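# Right the tipped tube rack and reinsert tubes

## Task

The tube rack is lying on its side: set it upright on the bench, then place every tube in a separate well with its cap pointing up.

## Robot and tools

Robot: two arms, left_arm and right_arm, each ending in an identical five-finger right hand (not mirrored, so every hand axis and number means the same on both). Base positions in the scene frame: left_arm (-0.008, +0.653, 0) m, right_arm (-0.003, -0.636, 0) m, each yawed very slightly.

Frames. Scene frame: origin at table-top height halfway between the nominal bases, +z up, +x away from the robot over the table, left_arm on +y. Fixed cameras and the table use it. Each arm reports its hand pose, velocities, Hand target and wrist camera pose in its own base frame. Motion offsets are taken along the axes of that arm's current Hand target. The hand point sits 0.05 m in front of the palm and 0.15 m out from the wrist flange; its +z runs along the straight fingers, +y points out of the palm, +x runs across the palm away from the thumb. Straight fingertips reach about 0.06-0.07 m past the point along +z and lie 0.06 m toward -y. A wrist bracket on the little-finger side can collide; with level fingers the wrist may sit up to 0.13 m (palm down) or 0.25 m (palm up) below the point.

Row layout (used by execute_actions and move): 28 numbers, each in [-1, 1]. Numbers 1-6: left_arm dx, dy, dz, rx, ry, rz. Numbers 7-14: left hand little, ring, middle, index, thumb_bend, thumb_turn, force_limit, speed. Numbers 15-20: right_arm dx..rz. Numbers 21-28: right hand in the same eight-number order. Pose numbers are offsets, not poses: scale 1.0 = 0.6 m of travel or 180 degrees, measured from the arm's Hand target at the start of that action/move, along that target's axes; rx, ry, rz form one rotation vector. All six zero re-requests the current Hand target. Finger numbers are targets: +1 straight/open, -1 curled; thumb_turn -1 puts the thumb opposite the fingers, +1 beside the palm. force_limit maps -1..+1 to about 0..10 N fingertip force (0..15 N for the two thumb motors); speed goes from nearly stopped at -1 to full at +0.48 and above. Hands have no 'no change' value: resend the last executed eight numbers for that hand, or, if none has run yet this scene, its hand_measured six values plus hand_force_limit and hand_speed.

execute_actions: actions is a list of actions; each action is up to 15 rows, one per 1/30 s step; a short list repeats its final row to fill 15 steps. Every row in an action counts from the same start target, so repeating an offset in the next action moves further. Optional cameras: list of names, ["all"], or []. An empty actions list returns images by default.

move: target is one row or up to 15 rows; every row's offsets count from the same starting Hand targets. speed in m/s, 0.002 to 3.2 (default 0.25), turning capped at twice that in rad/s; one value or one per target. blend in metres rounds corners (0 = stop at each). stop_force, in N from 4 to 120 (one value for both arms), ends an arm's path when its wrist sensor feels that much push; unreliable for light loose objects and for turning hands; omit it when backing away from contact; cannot combine with blocking=false. zero (bool, with stop_force) re-zeroes before the move. blocking=false returns after about 0.5 s while motion continues. Result adds a 'move:' line: done, off_target, moving, held or fault, plus limits such as paced or held. Paths are straight and do not avoid obstacles; fast moves overshoot and lag.

wait: seconds 0-10, arms keep their last command. stop: brakes a running move. zoom_image: camera name and region [x0, y0, x1, y1] in pixels, at most 504 by 504, from the latest image. show_instructions: reference pages. zero_wrist_force: arm = left_arm or right_arm. finished_scene: scene number 1 or 2; irreversible.

Cameras: cam_head_left, cam_head_right, cam_high, cam_low, cam_left_wrist, cam_right_wrist, all 504x504.

Reading results: end_effector_position in metres, quaternion wxyz, velocities in m/s and rad/s, all in the base frame. 'Hand target' is the commanded pose after clipping; the hand often rests a little short of it. hand_measured, hand_stopped_by (moving, target, force, stalled, fault) and hand_load_n (fingertip N, positive when pushed open) follow the same six-motor order. Wrist force/torque are along the hand's own axes, zeroed at scene start; a third line shows the peak since the last report. Joint torques include the arm's own weight.

Gripping: with the thumb turned in front, the hand can enclose things roughly 0.035-0.065 m thick, or a handle down to about 0.025 m. Close slowly (speed -0.94 or lower) for a gentle grip. To squeeze harder, raise force_limit and send a target more closed than hand_measured; to loosen, send a more open one.

Avoid: pressing past firm contact (arms are stiff); contact torques at the limits (shoulder pan/lift 297, elbow 135, each wrist joint 48.6 N m) or about 150 N external force, which halt the arm for 10 s; any touching between the two arms or hands; paths close to an arm's own base; orientation requests beyond 32 degrees from the current one (they get clipped); motors reaching 70 °C (warning) or 85 °C (brakes for 30-60 s). Do not drop parts, release them while moving, slam, or let anything leave the table, which fails the scene. Loose items may occasionally be nudged by outside pushes.

Each tool is called after ">>>" in YAML: its name, and indented under it one key for each argument.

Reference images:

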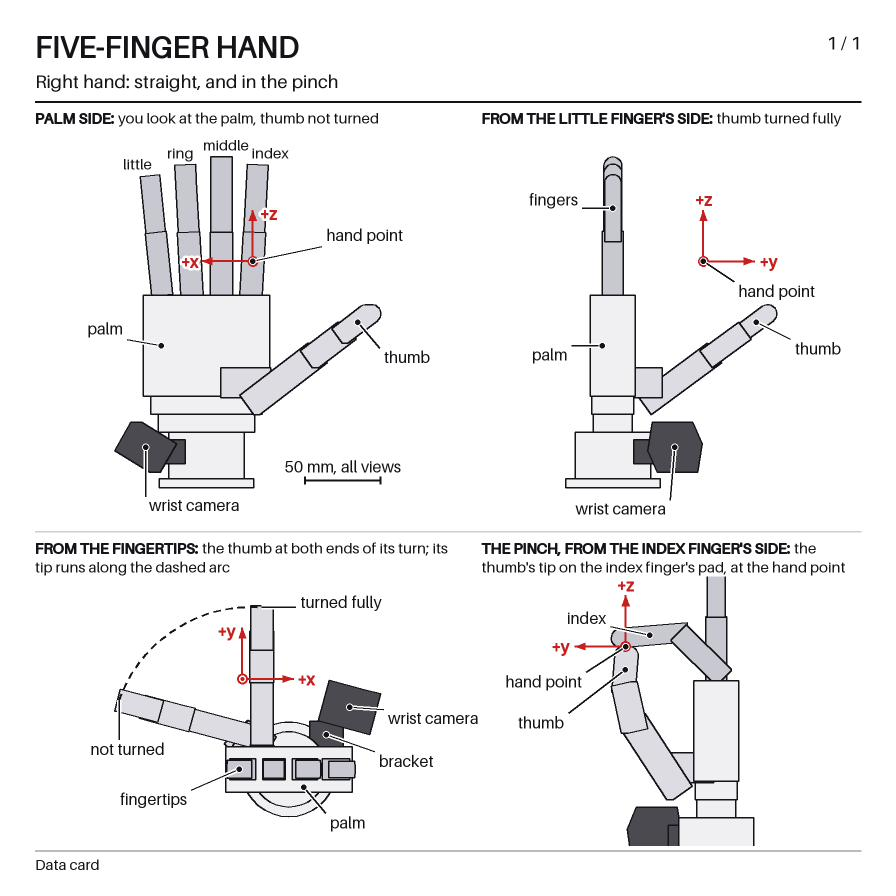

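## Session

>>> execute_actions:
  actions: []

Scene clock: 0.00 s.
left_arm: end_effector_position=(+0.9889, -0.2506, +0.2548) hand_measured=(+1.000, +1.000, +1.000, +1.000, +1.000, +1.000) hand_load_n=(+0.0, +0.0, +0.0, +0.0, +0.0, +0.0) hand_stopped_by=(target, target, target, target, target, target) hand_force_limit=0.00 hand_speed=-0.80 end_effector_quat_wxyz=(-0.157, +0.860, +0.486, -0.005) | right_arm: end_effector_position=(+0.3090, +0.9942, +0.2747) hand_measured=(+1.000, +1.000, +1.000, +1.000, +1.000, +1.000) hand_load_n=(+0.0, +0.0, +0.0, +0.0, +0.0, +0.0) hand_stopped_by=(target, target, target, target, target, target) hand_force_limit=0.00 hand_speed=-0.80 end_effector_quat_wxyz=(+0.331, +0.078, +0.940, +0.001)
Joint positions: left_arm=[-0.431 -0.376 0.213 1.998 1.396 0.087] | right_arm=[1.273 -0.636 0.746 1.288 2.226 -0.19]
Joint velocities: within noise
Joint torques (N m): no reading
Motor temperatures (°C): left_arm=[35 40 30 34 39 42] | right_arm=[42 39 36 46 46 43]
Wrist force (N): no reading
Wrist torque (N m): no reading
Wrist force, peak (N): no reading
Hand target: left_arm +0.9889, -0.2506, +0.2548; -0.157, +0.860, +0.486, -0.005 | right_arm +0.3090, +0.9942, +0.2747; +0.331, +0.078, +0.940, +0.001

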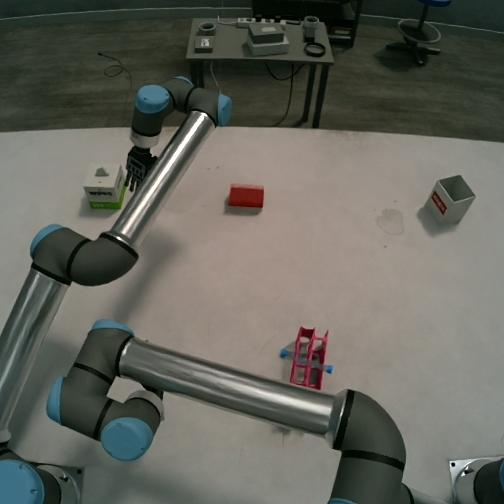

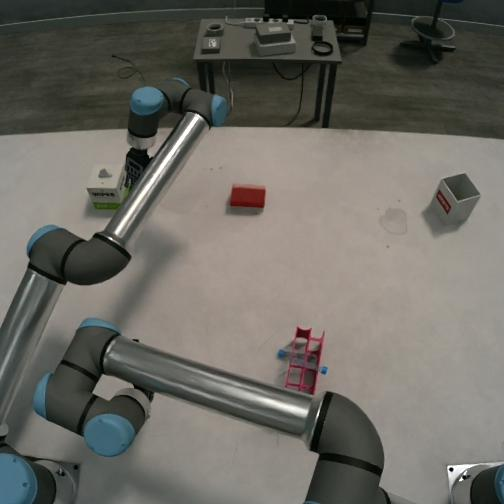

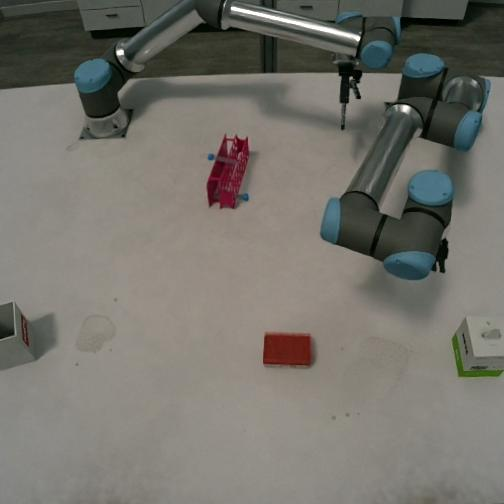

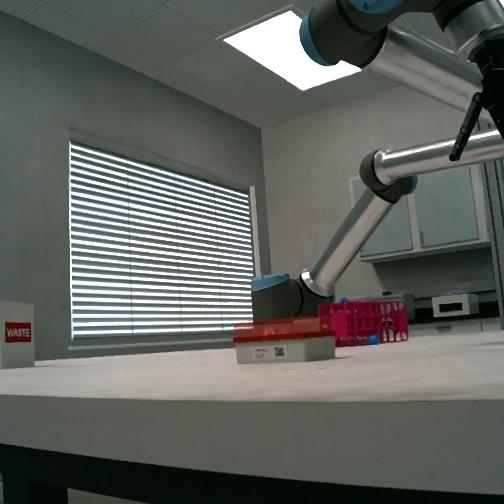

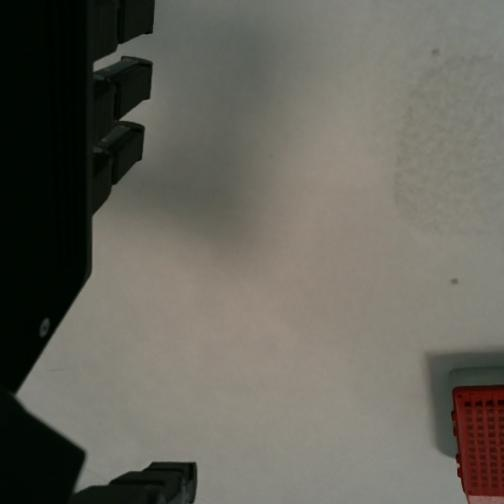

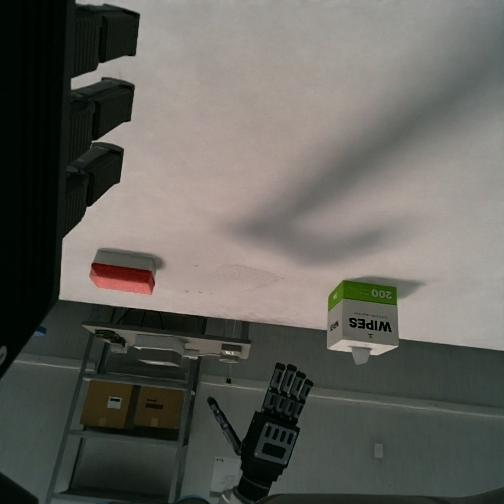

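>>> zoom_image:
  camera: "cam_head_left"
  region: [260, 310, 360, 410]

>>> zoom_image:
  camera: "cam_high"
  region: [180, 110, 280, 230]

>>> zoom_image:
  camera: "cam_low"
  region: [300, 270, 440, 370]

>>> zoom_image:
  camera: "cam_head_right"
  region: [250, 300, 350, 400]

Scaled by 5.040 from the camera's 504x504 image, which has a finer 720x720 frame.

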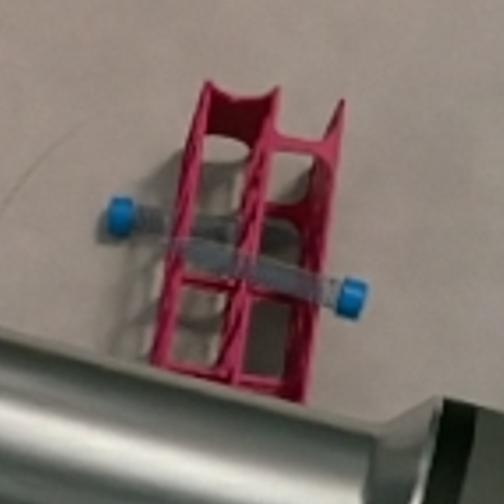

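Scaled by 4.200 from the camera's 504x504 image, which has a finer 720x720 frame.

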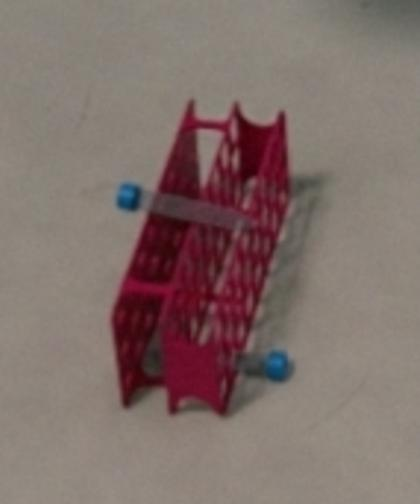

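Scaled by 3.600 from the camera's 504x504 image, which has a finer 720x720 frame.

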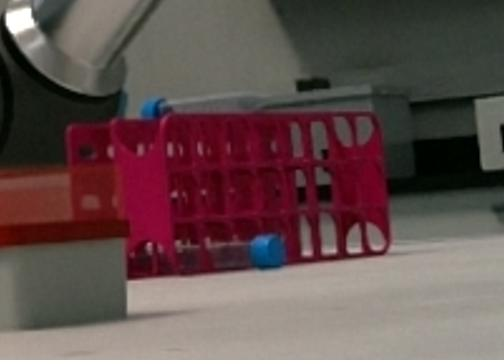

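Scaled by 5.040 from the camera's 504x504 image, which has a finer 720x720 frame.

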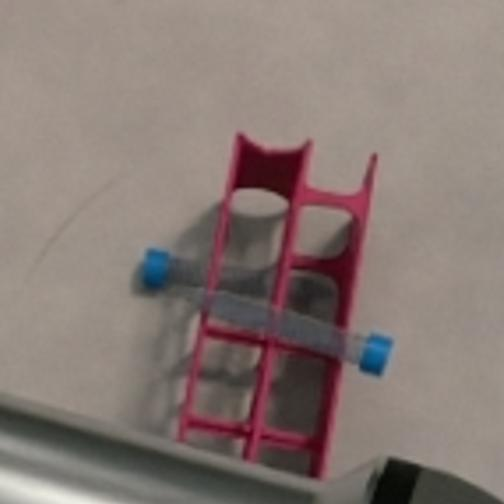

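>>> move:
  target: [0,0,0,0,0,0,1,1,1,1,1,1,0,-0.8,-0.084,-0.8227,0.0325,0,0.214,0,1,1,1,1,1,1,0,-0.8]
  speed: 0.3
  cameras: ["all"]

Scene clock: 70.13 s.
left_arm: end_effector_position=(+0.9889, -0.2506, +0.2548) hand_measured=(+1.000, +1.000, +1.000, +1.000, +1.000, +1.000) hand_load_n=(+0.0, +0.0, +0.0, +0.0, +0.0, +0.0) hand_stopped_by=(target, target, target, target, target, target) hand_force_limit=0.00 hand_speed=-0.80 end_effector_quat_wxyz=(-0.157, +0.860, +0.486, -0.005) | right_arm: end_effector_position=(+0.2877, +0.4982, +0.2641) hand_measured=(+1.000, +1.000, +1.000, +1.000, +1.000, +1.000) hand_load_n=(+0.0, +0.0, +0.0, +0.0, +0.0, +0.0) hand_stopped_by=(target, target, target, target, target, target) hand_force_limit=0.00 hand_speed=-0.80 end_effector_quat_wxyz=(+0.002, +0.074, +0.997, +0.027)
Joint positions: left_arm=[-0.431 -0.376 0.213 1.998 1.396 0.087] | right_arm=[0.69 -1.453 1.919 1.064 1.535 -0.733]
Joint torques (N m): left_arm=[-2.88 -114.24 -39.96 4.07 -0.06 0.33] | right_arm=[-8.97 -57.94 -27.26 4.82 0.01 -2.96]
Wrist force (N): left_arm=[-0.3 0.4 0.3] | right_arm=[-0.2 0.3 0.7]
Wrist torque (N m): left_arm=[0.04 0.04 -0.01] | right_arm=[0.00 0.14 -0.35]
Wrist force, peak (N): left_arm=[-0.4 0.4 0.4] | right_arm=[0.9 3.3 0.2]
Hand target: left_arm +0.9889, -0.2506, +0.2548; -0.157, +0.860, +0.486, -0.005 | right_arm +0.2876, +0.4982, +0.2641; +0.002, +0.074, +0.997, +0.027
Off the commanded pose: left_arm 0.000 m, 0 deg | right_arm 0.000 m, 0 deg.
move: done
camera_calibration:
cam_right_wrist: T_world_to_cam=[[-0.121019, 0.98963, 0.0773703, -0.479455], [0.874504, 0.0694116, 0.480027, -0.415799], [0.469678, 0.125753, -0.873835, 0.141817], [0, 0, 0, 1]] pos_world=[0.238986, 0.485511, 0.360615]

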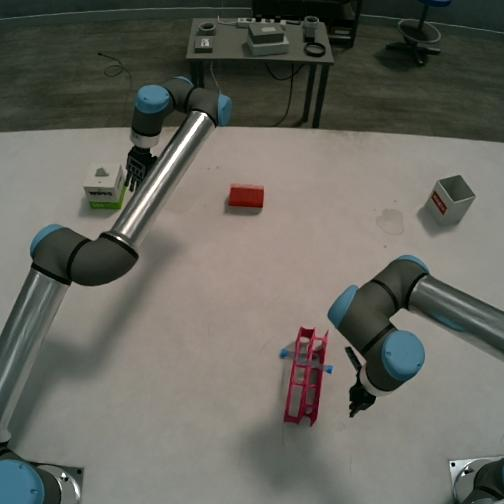

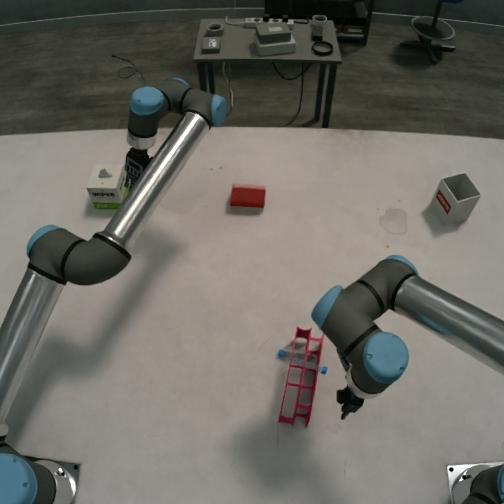

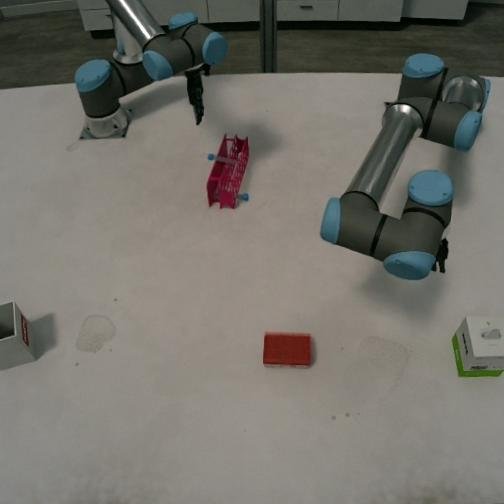

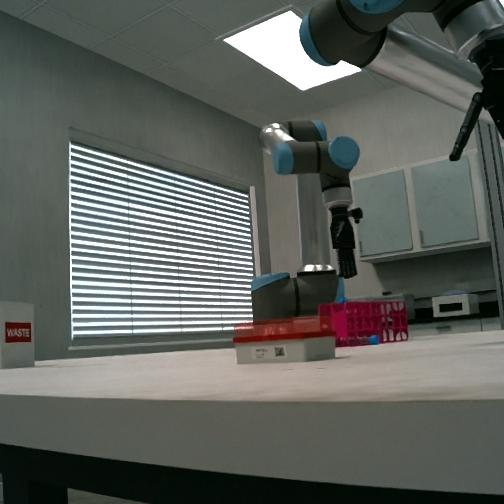

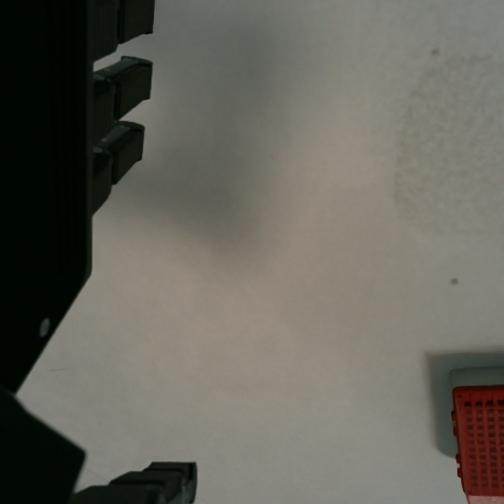

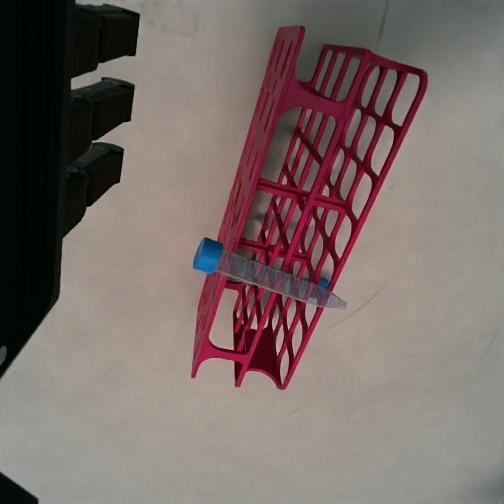

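>>> zoom_image:
  camera: "cam_right_wrist"
  region: [170, 10, 440, 280]

>>> zoom_image:
  camera: "cam_right_wrist"
  region: [170, 200, 370, 400]

>>> zoom_image:
  camera: "cam_head_left"
  region: [260, 320, 360, 440]

Scaled by 1.867 from the camera's 504x504 image, which has a finer 720x720 frame.

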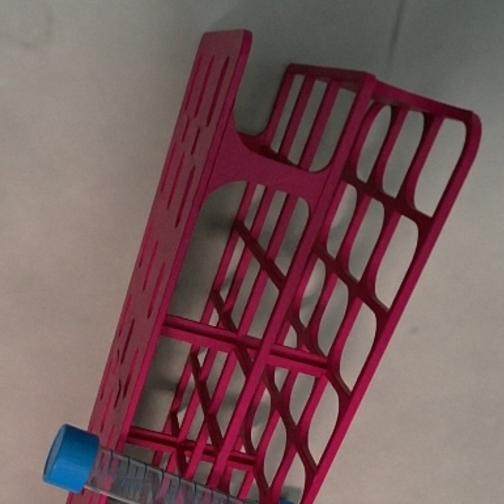

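Scaled by 2.520 from the camera's 504x504 image, which has a finer 720x720 frame.

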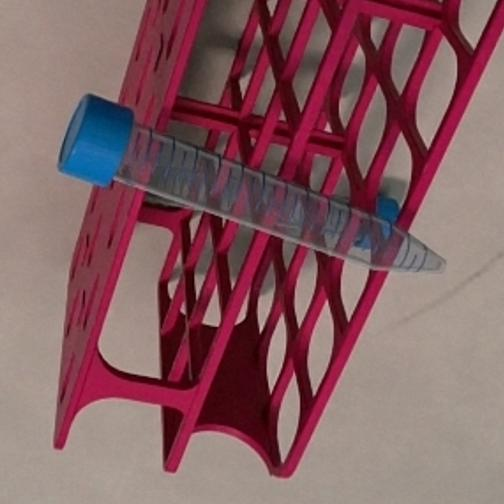

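Scaled by 4.200 from the camera's 504x504 image, which has a finer 720x720 frame.

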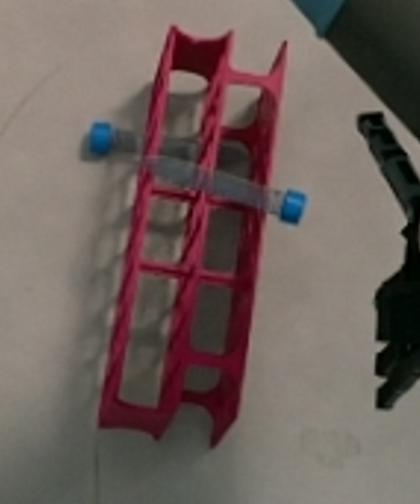

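>>> zoom_image:
  camera: "cam_low"
  region: [310, 290, 420, 350]

>>> zoom_image:
  camera: "cam_right_wrist"
  region: [180, 10, 440, 200]

>>> zoom_image:
  camera: "cam_high"
  region: [195, 125, 265, 215]

Scaled by 4.582 from the camera's 504x504 image, which has a finer 720x720 frame.

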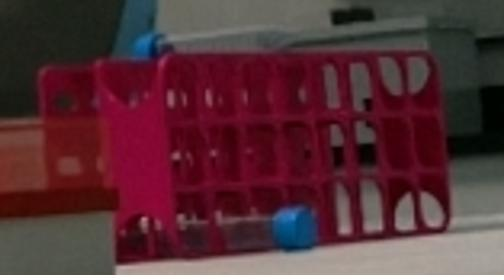

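Scaled by 1.938 from the camera's 504x504 image, which has a finer 720x720 frame.

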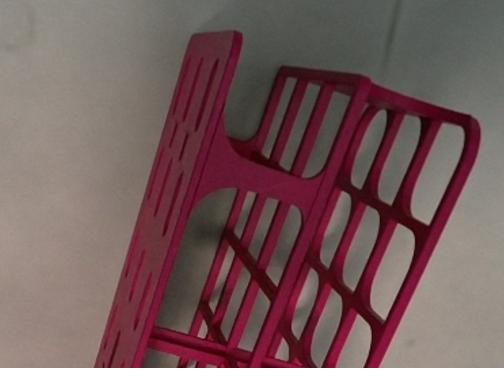

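Scaled by 5.600 from the camera's 504x504 image, which has a finer 720x720 frame.

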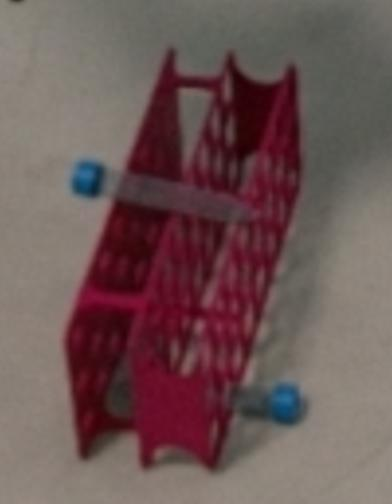

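>>> move:
  target: [0,0,0,0,0,0,1,1,1,1,1,1,0,-0.8,-0.1254,0.086,0.0615,0.3112,-0.2420,-0.4035,1,1,0.5,0.5,0.4,-1,0,0]
  speed: 0.25
  cameras: ["all"]

Scene clock: 227.80 s.
left_arm: end_effector_position=(+0.9889, -0.2506, +0.2548) hand_measured=(+1.000, +1.000, +1.000, +1.000, +1.000, +1.000) hand_load_n=(+0.0, +0.0, +0.0, +0.0, +0.0, +0.0) hand_stopped_by=(target, target, target, target, target, target) hand_force_limit=0.00 hand_speed=-0.80 end_effector_quat_wxyz=(-0.157, +0.860, +0.486, -0.005) | right_arm: end_effector_position=(+0.3698, +0.5401, +0.2301) hand_measured=(+1.000, +1.000, +0.500, +0.500, +0.400, -1.000) hand_load_n=(+0.0, +0.0, +0.0, +0.0, +0.0, +0.0) hand_stopped_by=(target, target, target, target, target, target) hand_force_limit=0.00 hand_speed=0.00 end_effector_quat_wxyz=(+0.316, -0.496, +0.682, -0.434)
Joint positions: left_arm=[-0.431 -0.376 0.213 1.998 1.396 0.087] | right_arm=[1.014 -1.244 1.813 0.524 2.646 -2.102]
Joint torques (N m): left_arm=[-0.46 -115.83 -41.96 4.53 -0.07 0.07] | right_arm=[-11.49 -40.12 -38.49 1.14 2.78 -3.97]
Wrist force (N): left_arm=[0.0 -0.2 0.0] | right_arm=[-0.6 -0.3 0.9]
Wrist torque (N m): left_arm=[-0.02 0.00 -0.01] | right_arm=[0.04 0.06 -0.47]
Wrist force, peak (N): left_arm=[-0.2 0.6 -0.4] | right_arm=[-1.6 0.0 1.0]
Hand target: left_arm +0.9889, -0.2506, +0.2548; -0.157, +0.860, +0.486, -0.005 | right_arm +0.3699, +0.5401, +0.2301; +0.316, -0.496, +0.682, -0.435
Off the commanded pose: left_arm 0.000 m, 0 deg | right_arm 0.000 m, 0 deg.
move: done
camera_calibration:
cam_right_wrist: T_world_to_cam=[[-0.490756, -0.119123, -0.863115, 0.443635], [-0.229837, 0.973222, -0.00363747, -0.442735], [0.840436, 0.196591, -0.504994, -0.191936], [0, 0, 0, 1]] pos_world=[0.27727, 0.52146, 0.284371]

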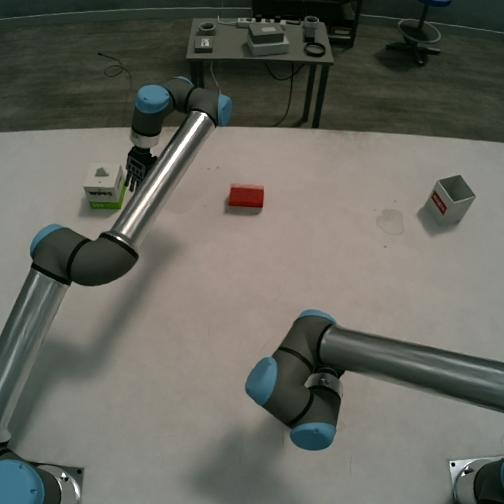

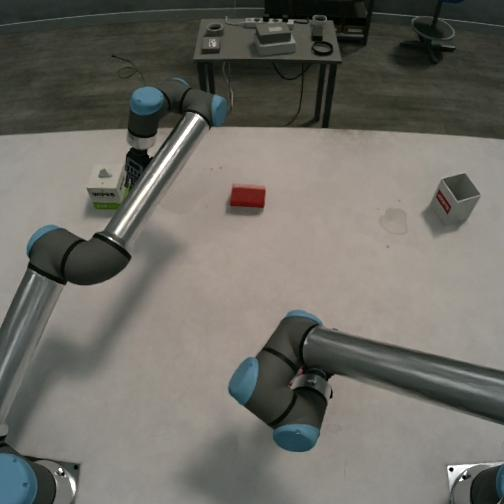

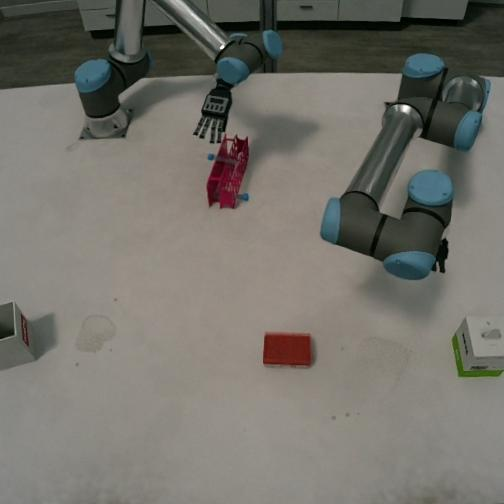

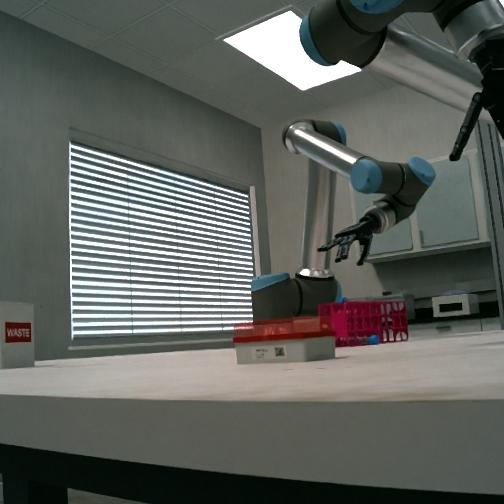

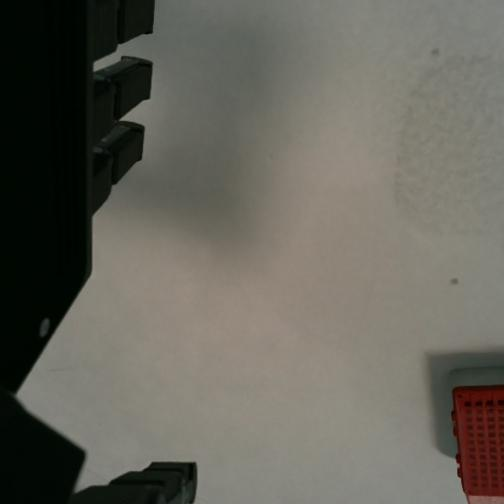

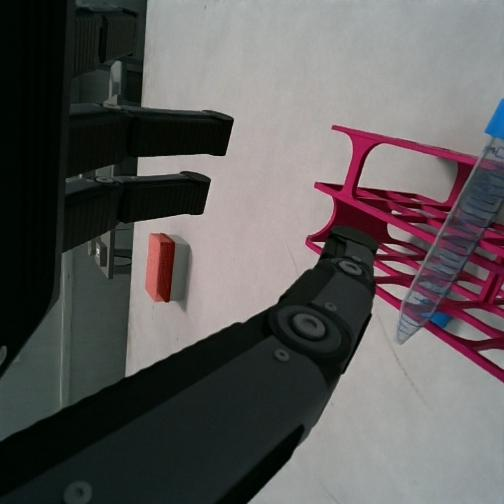

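>>> zoom_image:
  camera: "cam_right_wrist"
  region: [300, 90, 504, 390]

>>> zoom_image:
  camera: "cam_high"
  region: [185, 75, 275, 215]

Scaled by 1.680 from the camera's 504x504 image, which has a finer 720x720 frame.

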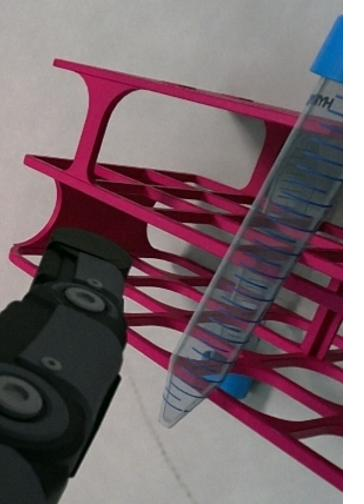

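Scaled by 3.600 from the camera's 504x504 image, which has a finer 720x720 frame.

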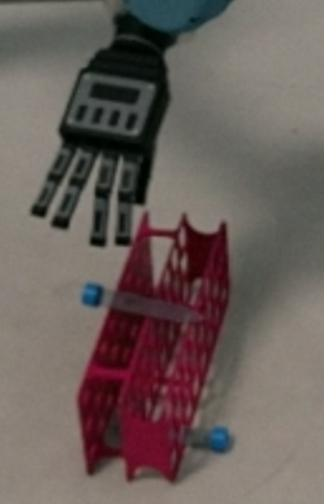

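>>> move:
  target: [0,0,0,0,0,0,1,1,1,1,1,1,0,-0.8,0.0153,0.0947,0.0730,0,-0.0277,-0.0129,1,1,0.5,0.5,0.4,-1,0,0]
  speed: 0.15
  cameras: ["cam_right_wrist","cam_high"]

>>> zoom_image:
  camera: "cam_high"
  region: [185, 75, 275, 215]

Scene clock: 260.37 s.
left_arm: end_effector_position=(+0.9889, -0.2506, +0.2548) hand_measured=(+1.000, +1.000, +1.000, +1.000, +1.000, +1.000) hand_load_n=(+0.0, +0.0, +0.0, +0.0, +0.0, +0.0) hand_stopped_by=(target, target, target, target, target, target) hand_force_limit=0.00 hand_speed=-0.80 end_effector_quat_wxyz=(-0.157, +0.860, +0.486, -0.005) | right_arm: end_effector_position=(+0.3821, +0.5266, +0.1602) hand_measured=(+1.000, +1.000, +0.500, +0.500, +0.400, -1.000) hand_load_n=(+0.0, +0.0, +0.0, +0.0, +0.0, +0.0) hand_stopped_by=(target, target, target, target, target, target) hand_force_limit=0.00 hand_speed=0.00 end_effector_quat_wxyz=(+0.337, -0.528, +0.658, -0.419)
Joint positions: left_arm=[-0.431 -0.376 0.213 1.998 1.396 0.087] | right_arm=[0.966 -1.257 1.939 0.207 2.567 -2.339]
Joint torques (N m): left_arm=[1.26 -115.74 -40.83 4.21 0.17 0.62] | right_arm=[5.39 -52.65 -24.77 0.78 4.7 -1.83]
Wrist force (N): left_arm=[0.0 0.4 0.1] | right_arm=[-0.6 0.2 0.3]
Wrist torque (N m): left_arm=[0.05 -0.01 0.01] | right_arm=[0.17 0.02 -0.45]
Wrist force, peak (N): left_arm=[-0.3 0.3 0.3] | right_arm=[0.4 1.3 1.7]
Hand target: left_arm +0.9889, -0.2506, +0.2548; -0.157, +0.860, +0.486, -0.005 | right_arm +0.3820, +0.5265, +0.1601; +0.337, -0.528, +0.657, -0.419
Off the commanded pose: left_arm 0.000 m, 0 deg | right_arm 0.000 m, 0 deg.
move: done
camera_calibration:
cam_right_wrist: T_world_to_cam=[[-0.476906, -0.165576, -0.863218, 0.406932], [-0.322003, 0.946731, -0.00369629, -0.37778], [0.817848, 0.276196, -0.504817, -0.268221], [0, 0, 0, 1]] pos_world=[0.291786, 0.499116, 0.214472]
Images, in order (width x height): cam_high 504x504, cam_right_wrist 504x504.

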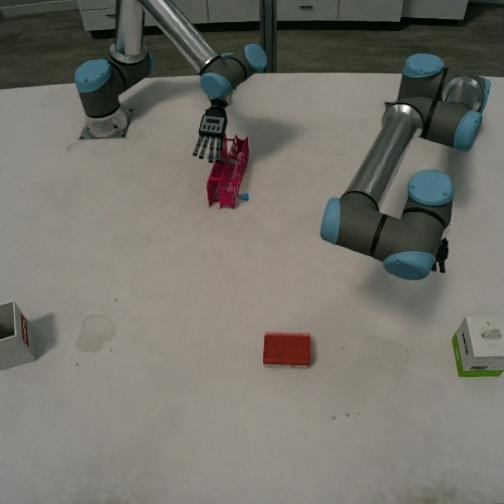

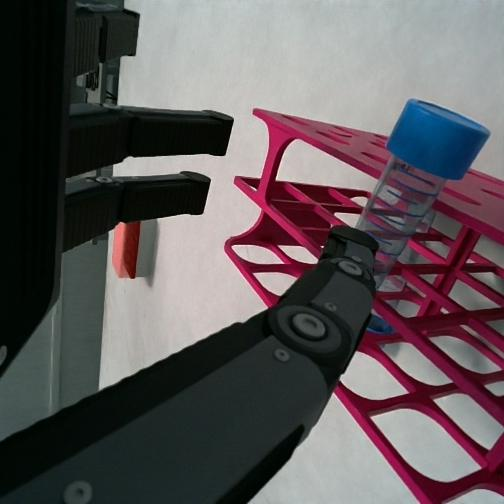

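Scaled by 3.600 from the camera's 504x504 image, which has a finer 720x720 frame.

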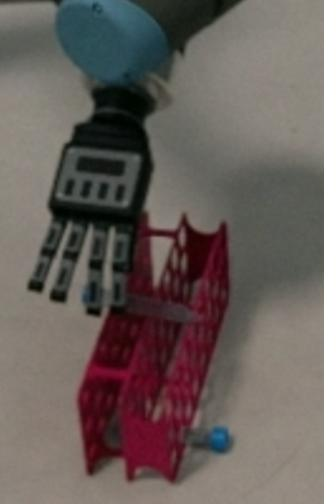

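>>> move:
  target: [0,0,0,0,0,0,1,1,1,1,1,1,0,-0.8,-0.0038,0.0542,0.01,0,0,0,1,1,0.5,0.5,0.4,-1,0,0]
  speed: 0.08
  stop_force: 6
  cameras: ["cam_right_wrist","cam_high"]

>>> zoom_image:
  camera: "cam_high"
  region: [185, 95, 265, 215]

Scene clock: 275.77 s.
left_arm: end_effector_position=(+0.9889, -0.2506, +0.2548) hand_measured=(+1.000, +1.000, +1.000, +1.000, +1.000, +1.000) hand_load_n=(+0.0, +0.0, +0.0, +0.0, +0.0, +0.0) hand_stopped_by=(target, target, target, target, target, target) hand_force_limit=0.00 hand_speed=-0.80 end_effector_quat_wxyz=(-0.157, +0.860, +0.486, -0.005) | right_arm: end_effector_position=(+0.3744, +0.5306, +0.1281) hand_measured=(+1.000, +1.000, +0.500, +0.500, +0.400, -1.000) hand_load_n=(+0.0, +0.0, +0.0, +0.0, +0.0, +0.0) hand_stopped_by=(target, target, target, target, target, target) hand_force_limit=0.00 hand_speed=0.00 end_effector_quat_wxyz=(+0.337, -0.528, +0.657, -0.419)
Joint positions: left_arm=[-0.431 -0.376 0.213 1.998 1.396 0.087] | right_arm=[0.982 -1.214 1.954 0.168 2.576 -2.316]
Joint torques (N m): left_arm=[-1.98 -116.6 -40.42 4.31 0.23 0.32] | right_arm=[-11.79 -73.66 -34.76 4.44 -2.44 -4.07]
Wrist force (N): left_arm=[0.1 0.2 -0.1] | right_arm=[-0.3 -0.1 0.6]
Wrist torque (N m): left_arm=[0.04 0.00 0.01] | right_arm=[0.11 -0.02 -0.35]
Wrist force, peak (N): left_arm=[-0.3 -0.3 0.6] | right_arm=[-0.1 0.7 1.1]
Hand target: left_arm +0.9889, -0.2506, +0.2548; -0.157, +0.860, +0.486, -0.005 | right_arm +0.3744, +0.5306, +0.1281; +0.337, -0.528, +0.657, -0.419
Off the commanded pose: left_arm 0.000 m, 0 deg | right_arm 0.000 m, 0 deg.
move: done
camera_calibration:
cam_right_wrist: T_world_to_cam=[[-0.476928, -0.165742, -0.863174, 0.376207], [-0.322073, 0.946707, -0.0038269, -0.38411], [0.817807, 0.27618, -0.504892, -0.27925], [0, 0, 0, 1]] pos_world=[0.284085, 0.503116, 0.182271]
Images, in order (width x height): cam_high 504x504, cam_right_wrist 504x504.

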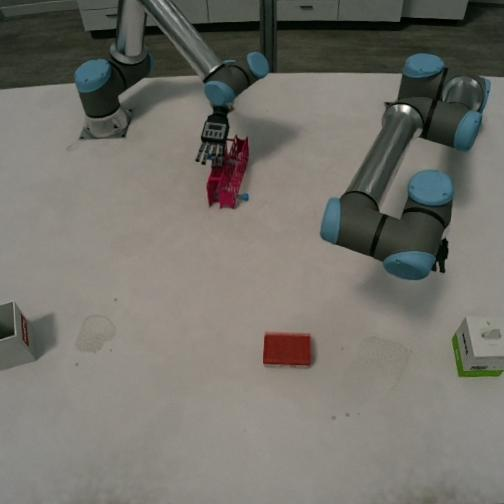

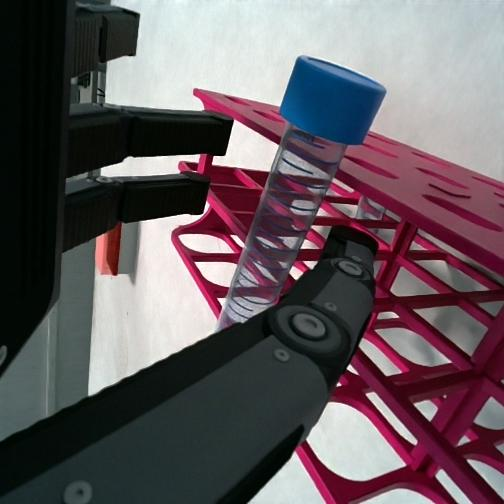

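Scaled by 4.200 from the camera's 504x504 image, which has a finer 720x720 frame.

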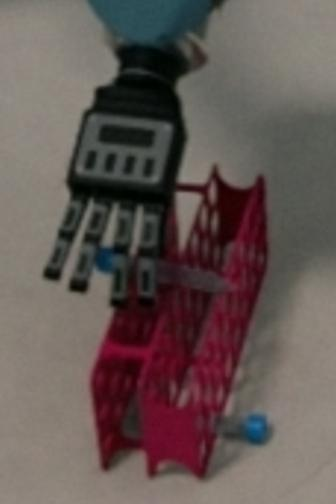

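>>> move:
  target:
    - [0,0,0,0,0,0,1,1,1,1,1,1,0,-0.8,0,-0.0075,-0.0035,0,0,0,1,1,0.5,0.5,0.4,-1,-0.4,-0.6]
    - [0,0,0,0,0,0,1,1,1,1,1,1,0,-0.8,0,-0.0075,-0.0035,0,0,0,1,1,0.3,0.3,0.1,-1,-0.4,-0.6]
  speed: 0.08
  cameras: ["cam_right_wrist","cam_high"]

Scene clock: 290.27 s.
left_arm: end_effector_position=(+0.9889, -0.2506, +0.2548) hand_measured=(+1.000, +1.000, +1.000, +1.000, +1.000, +1.000) hand_load_n=(+0.0, +0.0, +0.0, +0.0, +0.0, +0.0) hand_stopped_by=(target, target, target, target, target, target) hand_force_limit=0.00 hand_speed=-0.80 end_effector_quat_wxyz=(-0.157, +0.860, +0.486, -0.005) | right_arm: end_effector_position=(+0.3744, +0.5306, +0.1330) hand_measured=(+1.000, +1.000, +0.300, +0.300, +0.100, -1.000) hand_load_n=(+0.0, +0.0, +0.0, +0.0, +0.0, +0.0) hand_stopped_by=(target, target, target, target, target, target) hand_force_limit=-0.40 hand_speed=-0.60 end_effector_quat_wxyz=(+0.337, -0.528, +0.657, -0.419)
Joint positions: left_arm=[-0.431 -0.376 0.213 1.998 1.396 0.087] | right_arm=[0.982 -1.219 1.951 0.177 2.576 -2.316]
Joint torques (N m): left_arm=[-3.32 -115.37 -41.12 4.59 -0.22 0.6] | right_arm=[-10.5 -37.34 -22.48 0.59 -1.89 -0.52]
Wrist force (N): left_arm=[0.1 0.2 -0.1] | right_arm=[-0.9 -0.6 0.5]
Wrist torque (N m): left_arm=[0.04 -0.01 0.01] | right_arm=[0.04 0.07 -0.40]
Wrist force, peak (N): left_arm=[0.2 0.5 0.0] | right_arm=[-1.0 -0.4 1.0]
Hand target: left_arm +0.9889, -0.2506, +0.2548; -0.157, +0.860, +0.486, -0.005 | right_arm +0.3744, +0.5306, +0.1330; +0.337, -0.528, +0.657, -0.419
Off the commanded pose: left_arm 0.000 m, 0 deg | right_arm 0.000 m, 0 deg.
move: done
camera_calibration:
cam_right_wrist: T_world_to_cam=[[-0.476928, -0.165742, -0.863174, 0.38057], [-0.322073, 0.946707, -0.0038269, -0.384058], [0.817807, 0.27618, -0.504892, -0.276808], [0, 0, 0, 1]] pos_world=[0.284185, 0.503116, 0.187271]
Images, in order (width x height): cam_high 504x504, cam_right_wrist 504x504.

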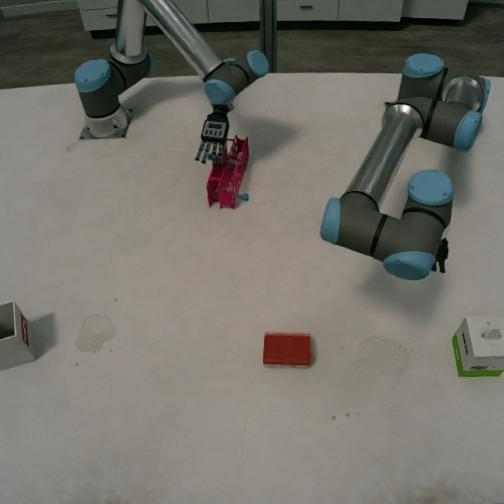

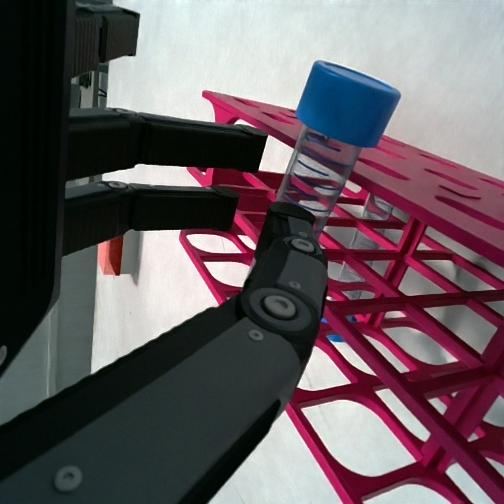

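>>> move:
  target:
    - [0,0,0,0,0,0,1,1,1,1,1,1,0,-0.8,0,0,0,0,0,0,1,1,0.0,0.0,0.1,-1,-0.4,-0.8]
  cameras: ["cam_right_wrist"]

Scene clock: 292.83 s.
left_arm: end_effector_position=(+0.9889, -0.2506, +0.2548) hand_measured=(+1.000, +1.000, +1.000, +1.000, +1.000, +1.000) hand_load_n=(+0.0, +0.0, +0.0, +0.0, +0.0, +0.0) hand_stopped_by=(target, target, target, target, target, target) hand_force_limit=0.00 hand_speed=-0.80 end_effector_quat_wxyz=(-0.157, +0.860, +0.486, -0.005) | right_arm: end_effector_position=(+0.3744, +0.5306, +0.1330) hand_measured=(+1.000, +1.000, +0.000, +0.000, +0.100, -1.000) hand_load_n=(+0.0, +0.0, +0.0, +0.0, +0.0, +0.0) hand_stopped_by=(target, target, target, target, target, target) hand_force_limit=-0.40 hand_speed=-0.80 end_effector_quat_wxyz=(+0.337, -0.528, +0.657, -0.419)
Joint positions: left_arm=[-0.431 -0.376 0.213 1.998 1.396 0.087] | right_arm=[0.982 -1.219 1.951 0.177 2.576 -2.316]
Joint torques (N m): left_arm=[-1.22 -114.04 -41.33 4.33 -0.04 0.33] | right_arm=[-4.23 -39.56 -23.26 1.07 -1.05 -0.12]
Wrist force (N): left_arm=[-0.2 -0.1 0.1] | right_arm=[-0.8 -0.5 0.2]
Wrist torque (N m): left_arm=[-0.02 0.02 -0.02] | right_arm=[0.08 0.06 -0.40]
Wrist force, peak (N): left_arm=[0.3 0.3 -0.3] | right_arm=[-1.1 -0.4 0.5]
Hand target: left_arm +0.9889, -0.2506, +0.2548; -0.157, +0.860, +0.486, -0.005 | right_arm +0.3744, +0.5306, +0.1330; +0.337, -0.528, +0.657, -0.419
Off the commanded pose: left_arm 0.000 m, 0 deg | right_arm 0.000 m, 0 deg.
move: done
camera_calibration:
cam_right_wrist: T_world_to_cam=[[-0.476933, -0.165726, -0.863174, 0.380516], [-0.322065, 0.94671, -0.00381256, -0.384097], [0.817807, 0.27618, -0.504892, -0.276726], [0, 0, 0, 1]] pos_world=[0.284085, 0.503116, 0.187271]
Images, in order (width x height): cam_right_wrist 504x504.

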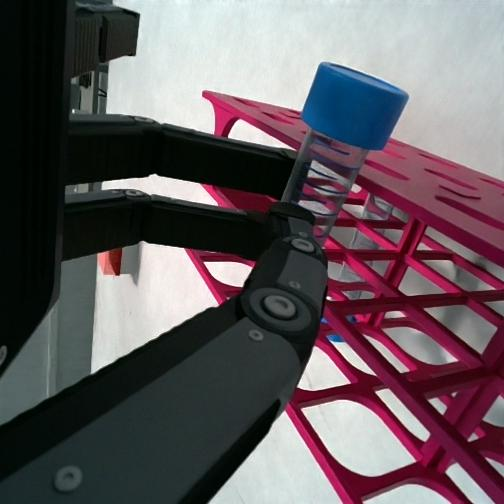

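>>> move:
  target:
    - [0,0,0,0,0,0,1,1,1,1,1,1,0,-0.8,0,0.0075,0.0035,0,0,0,1,1,0.0,0.0,0.1,-1,-0.4,-0.8]
  cameras: ["cam_right_wrist"]
  speed: 0.02
  stop_force: 4

>>> move:
  target:
    - [0,0,0,0,0,0,1,1,1,1,1,1,0,-0.8,0,0,0,0,0,0,1,1,-0.3,-0.3,0.1,-1,-0.4,-0.85]
  cameras: ["cam_right_wrist"]

Scene clock: 300.53 s.
left_arm: end_effector_position=(+0.9889, -0.2506, +0.2548) hand_measured=(+1.000, +1.000, +1.000, +1.000, +1.000, +1.000) hand_load_n=(+0.0, +0.0, +0.0, +0.0, +0.0, +0.0) hand_stopped_by=(target, target, target, target, target, target) hand_force_limit=0.00 hand_speed=-0.80 end_effector_quat_wxyz=(-0.157, +0.860, +0.486, -0.005) | right_arm: end_effector_position=(+0.3744, +0.5306, +0.1295) hand_measured=(+1.000, +1.000, +0.000, +0.000, +0.100, -1.000) hand_load_n=(+0.0, +0.0, +0.0, +0.5, +0.0, +0.0) hand_stopped_by=(target, target, target, target, target, target) hand_force_limit=-0.40 hand_speed=-0.80 end_effector_quat_wxyz=(+0.337, -0.528, +0.657, -0.419)
Joint positions: left_arm=[-0.431 -0.376 0.213 1.998 1.396 0.087] | right_arm=[0.982 -1.215 1.953 0.17 2.576 -2.316]
Joint torques (N m): left_arm=[-0.73 -113.19 -40.58 4.71 0.05 0.63] | right_arm=[1.37 -69.8 -32.46 5.13 0.17 0.01]
Wrist force (N): left_arm=[-0.1 0.2 0.2] | right_arm=[-0.5 -4.6 -1.6]
Wrist torque (N m): left_arm=[0.02 0.01 0.00] | right_arm=[0.21 0.03 -0.46]
Wrist force, peak (N): left_arm=[-0.3 0.4 -0.3] | right_arm=[-0.7 -8.5 -3.4]
Hand target: left_arm +0.9889, -0.2506, +0.2548; -0.157, +0.860, +0.486, -0.005 | right_arm +0.3744, +0.5306, +0.1295; +0.337, -0.528, +0.657, -0.419 (not the last commanded pose)
Off the commanded pose: left_arm 0.000 m, 0 deg | right_arm 0.001 m, 0 deg.
move: contact (right_arm)
camera_calibration:
cam_right_wrist: T_world_to_cam=[[-0.476933, -0.165726, -0.863174, 0.377543], [-0.322065, 0.94671, -0.00381256, -0.384078], [0.817807, 0.27618, -0.504892, -0.278575], [0, 0, 0, 1]] pos_world=[0.284185, 0.503116, 0.183771]
Images, in order (width x height): cam_right_wrist 504x504.

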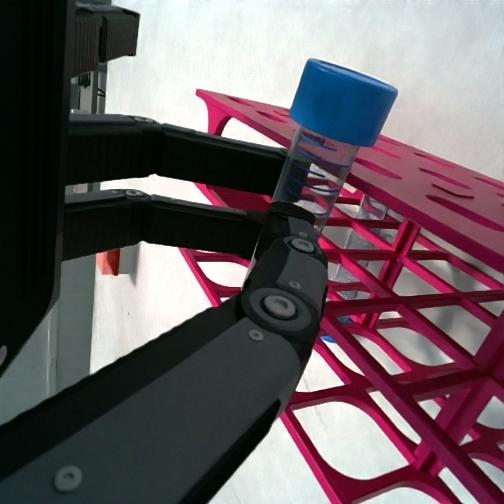

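Scene clock: 301.03 s.
left_arm: end_effector_position=(+0.9889, -0.2506, +0.2548) hand_measured=(+1.000, +1.000, +1.000, +1.000, +1.000, +1.000) hand_load_n=(+0.0, +0.0, -0.5, +0.0, +0.0, +0.0) hand_stopped_by=(target, target, target, target, target, target) hand_force_limit=0.00 hand_speed=-0.80 end_effector_quat_wxyz=(-0.157, +0.860, +0.486, -0.005) | right_arm: end_effector_position=(+0.3744, +0.5306, +0.1295) hand_measured=(+1.000, +1.000, -0.026, -0.052, +0.100, -1.000) hand_load_n=(+0.0, +0.0, +3.5, +6.0, +2.5, -2.5) hand_stopped_by=(target, target, force, force, target, target) hand_force_limit=-0.40 hand_speed=-0.85 end_effector_quat_wxyz=(+0.337, -0.528, +0.657, -0.419)
Joint positions: left_arm=[-0.431 -0.376 0.213 1.998 1.396 0.087] | right_arm=[0.982 -1.215 1.953 0.17 2.576 -2.316]
Joint torques (N m): left_arm=[-2.1 -117.54 -40.18 4.42 -0.22 0.51] | right_arm=[2.38 -71.45 -32.36 5.2 0.43 0.07]
Wrist force (N): left_arm=[-0.1 -0.2 0.1] | right_arm=[-0.3 -5.5 -1.4]
Wrist torque (N m): left_arm=[-0.03 0.01 -0.01] | right_arm=[0.14 0.05 -0.50]
Wrist force, peak (N): left_arm=[-0.1 0.4 0.4] | right_arm=[-0.5 -5.6 -1.4]
Hand target: left_arm +0.9889, -0.2506, +0.2548; -0.157, +0.860, +0.486, -0.005 | right_arm +0.3744, +0.5306, +0.1295; +0.337, -0.528, +0.657, -0.419
Off the commanded pose: left_arm 0.000 m, 0 deg | right_arm 0.000 m, 0 deg.
move: done
camera_calibration:
cam_right_wrist: T_world_to_cam=[[-0.476933, -0.165726, -0.863174, 0.377543], [-0.322065, 0.94671, -0.00381256, -0.384078], [0.817807, 0.27618, -0.504892, -0.278575], [0, 0, 0, 1]] pos_world=[0.284185, 0.503116, 0.183771]
Images, in order (width x height): cam_right_wrist 504x504.

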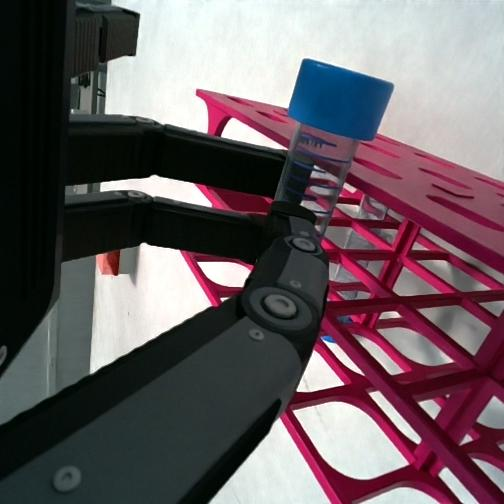

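>>> move:
  target:
    - [0,0,0,0,0,0,1,1,1,1,1,1,0,-0.8,0,-0.0906,-0.0423,0,0,0,1,1,-0.3,-0.3,0.1,-1,-0.4,-0.85]
  cameras: ["cam_right_wrist","cam_high"]
  speed: 0.06

Scene clock: 305.10 s.
left_arm: end_effector_position=(+0.9889, -0.2506, +0.2548) hand_measured=(+1.000, +1.000, +1.000, +1.000, +1.000, +1.000) hand_load_n=(+0.0, +0.0, +0.0, +0.0, +0.0, +0.0) hand_stopped_by=(target, target, target, target, target, target) hand_force_limit=0.00 hand_speed=-0.80 end_effector_quat_wxyz=(-0.157, +0.860, +0.486, -0.005) | right_arm: end_effector_position=(+0.3744, +0.5306, +0.1896) hand_measured=(+1.000, +1.000, -0.026, -0.052, +0.100, -1.000) hand_load_n=(+0.0, +0.0, +2.5, +6.0, +3.0, -2.5) hand_stopped_by=(target, target, force, force, target, target) hand_force_limit=-0.40 hand_speed=-0.85 end_effector_quat_wxyz=(+0.337, -0.528, +0.657, -0.419)
Joint positions: left_arm=[-0.431 -0.376 0.213 1.998 1.396 0.087] | right_arm=[0.982 -1.282 1.913 0.277 2.576 -2.316]
Joint torques (N m): left_arm=[-1.56 -113.55 -40.12 4.47 -0.2 0.62] | right_arm=[7.02 -36.91 -25.46 0.33 3.34 1.12]
Wrist force (N): left_arm=[0.2 0.3 0.4] | right_arm=[-0.6 -0.4 0.7]
Wrist torque (N m): left_arm=[0.02 -0.04 0.02] | right_arm=[0.05 0.03 -0.37]
Wrist force, peak (N): left_arm=[-0.1 0.6 0.0] | right_arm=[-0.2 -5.7 -1.5]
Hand target: left_arm +0.9889, -0.2506, +0.2548; -0.157, +0.860, +0.486, -0.005 | right_arm +0.3744, +0.5306, +0.1895; +0.337, -0.528, +0.657, -0.419
Off the commanded pose: left_arm 0.000 m, 0 deg | right_arm 0.000 m, 0 deg.
move: done
camera_calibration:
cam_right_wrist: T_world_to_cam=[[-0.476857, -0.165676, -0.863226, 0.429355], [-0.322132, 0.946687, -0.00374478, -0.383962], [0.817826, 0.276287, -0.504804, -0.248257], [0, 0, 0, 1]] pos_world=[0.284085, 0.503216, 0.243871]
Images, in order (width x height): cam_high 504x504, cam_right_wrist 504x504.

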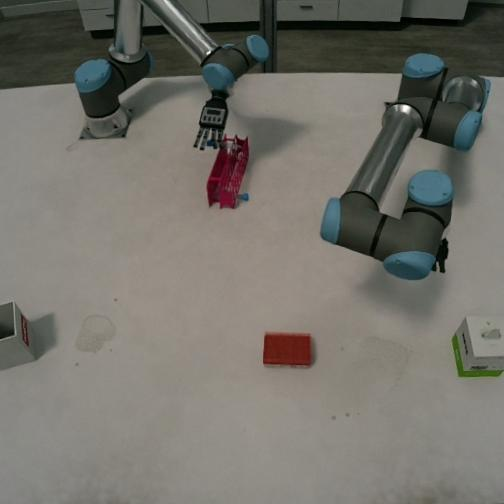

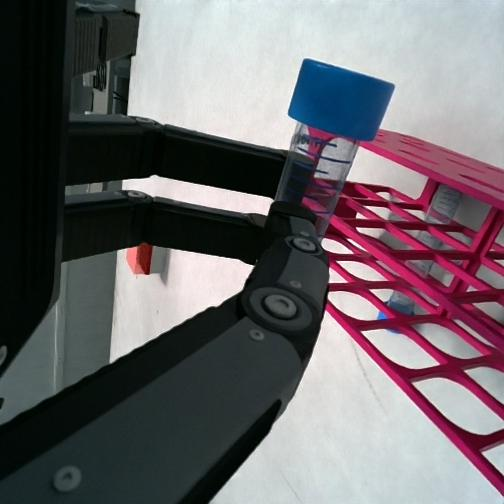

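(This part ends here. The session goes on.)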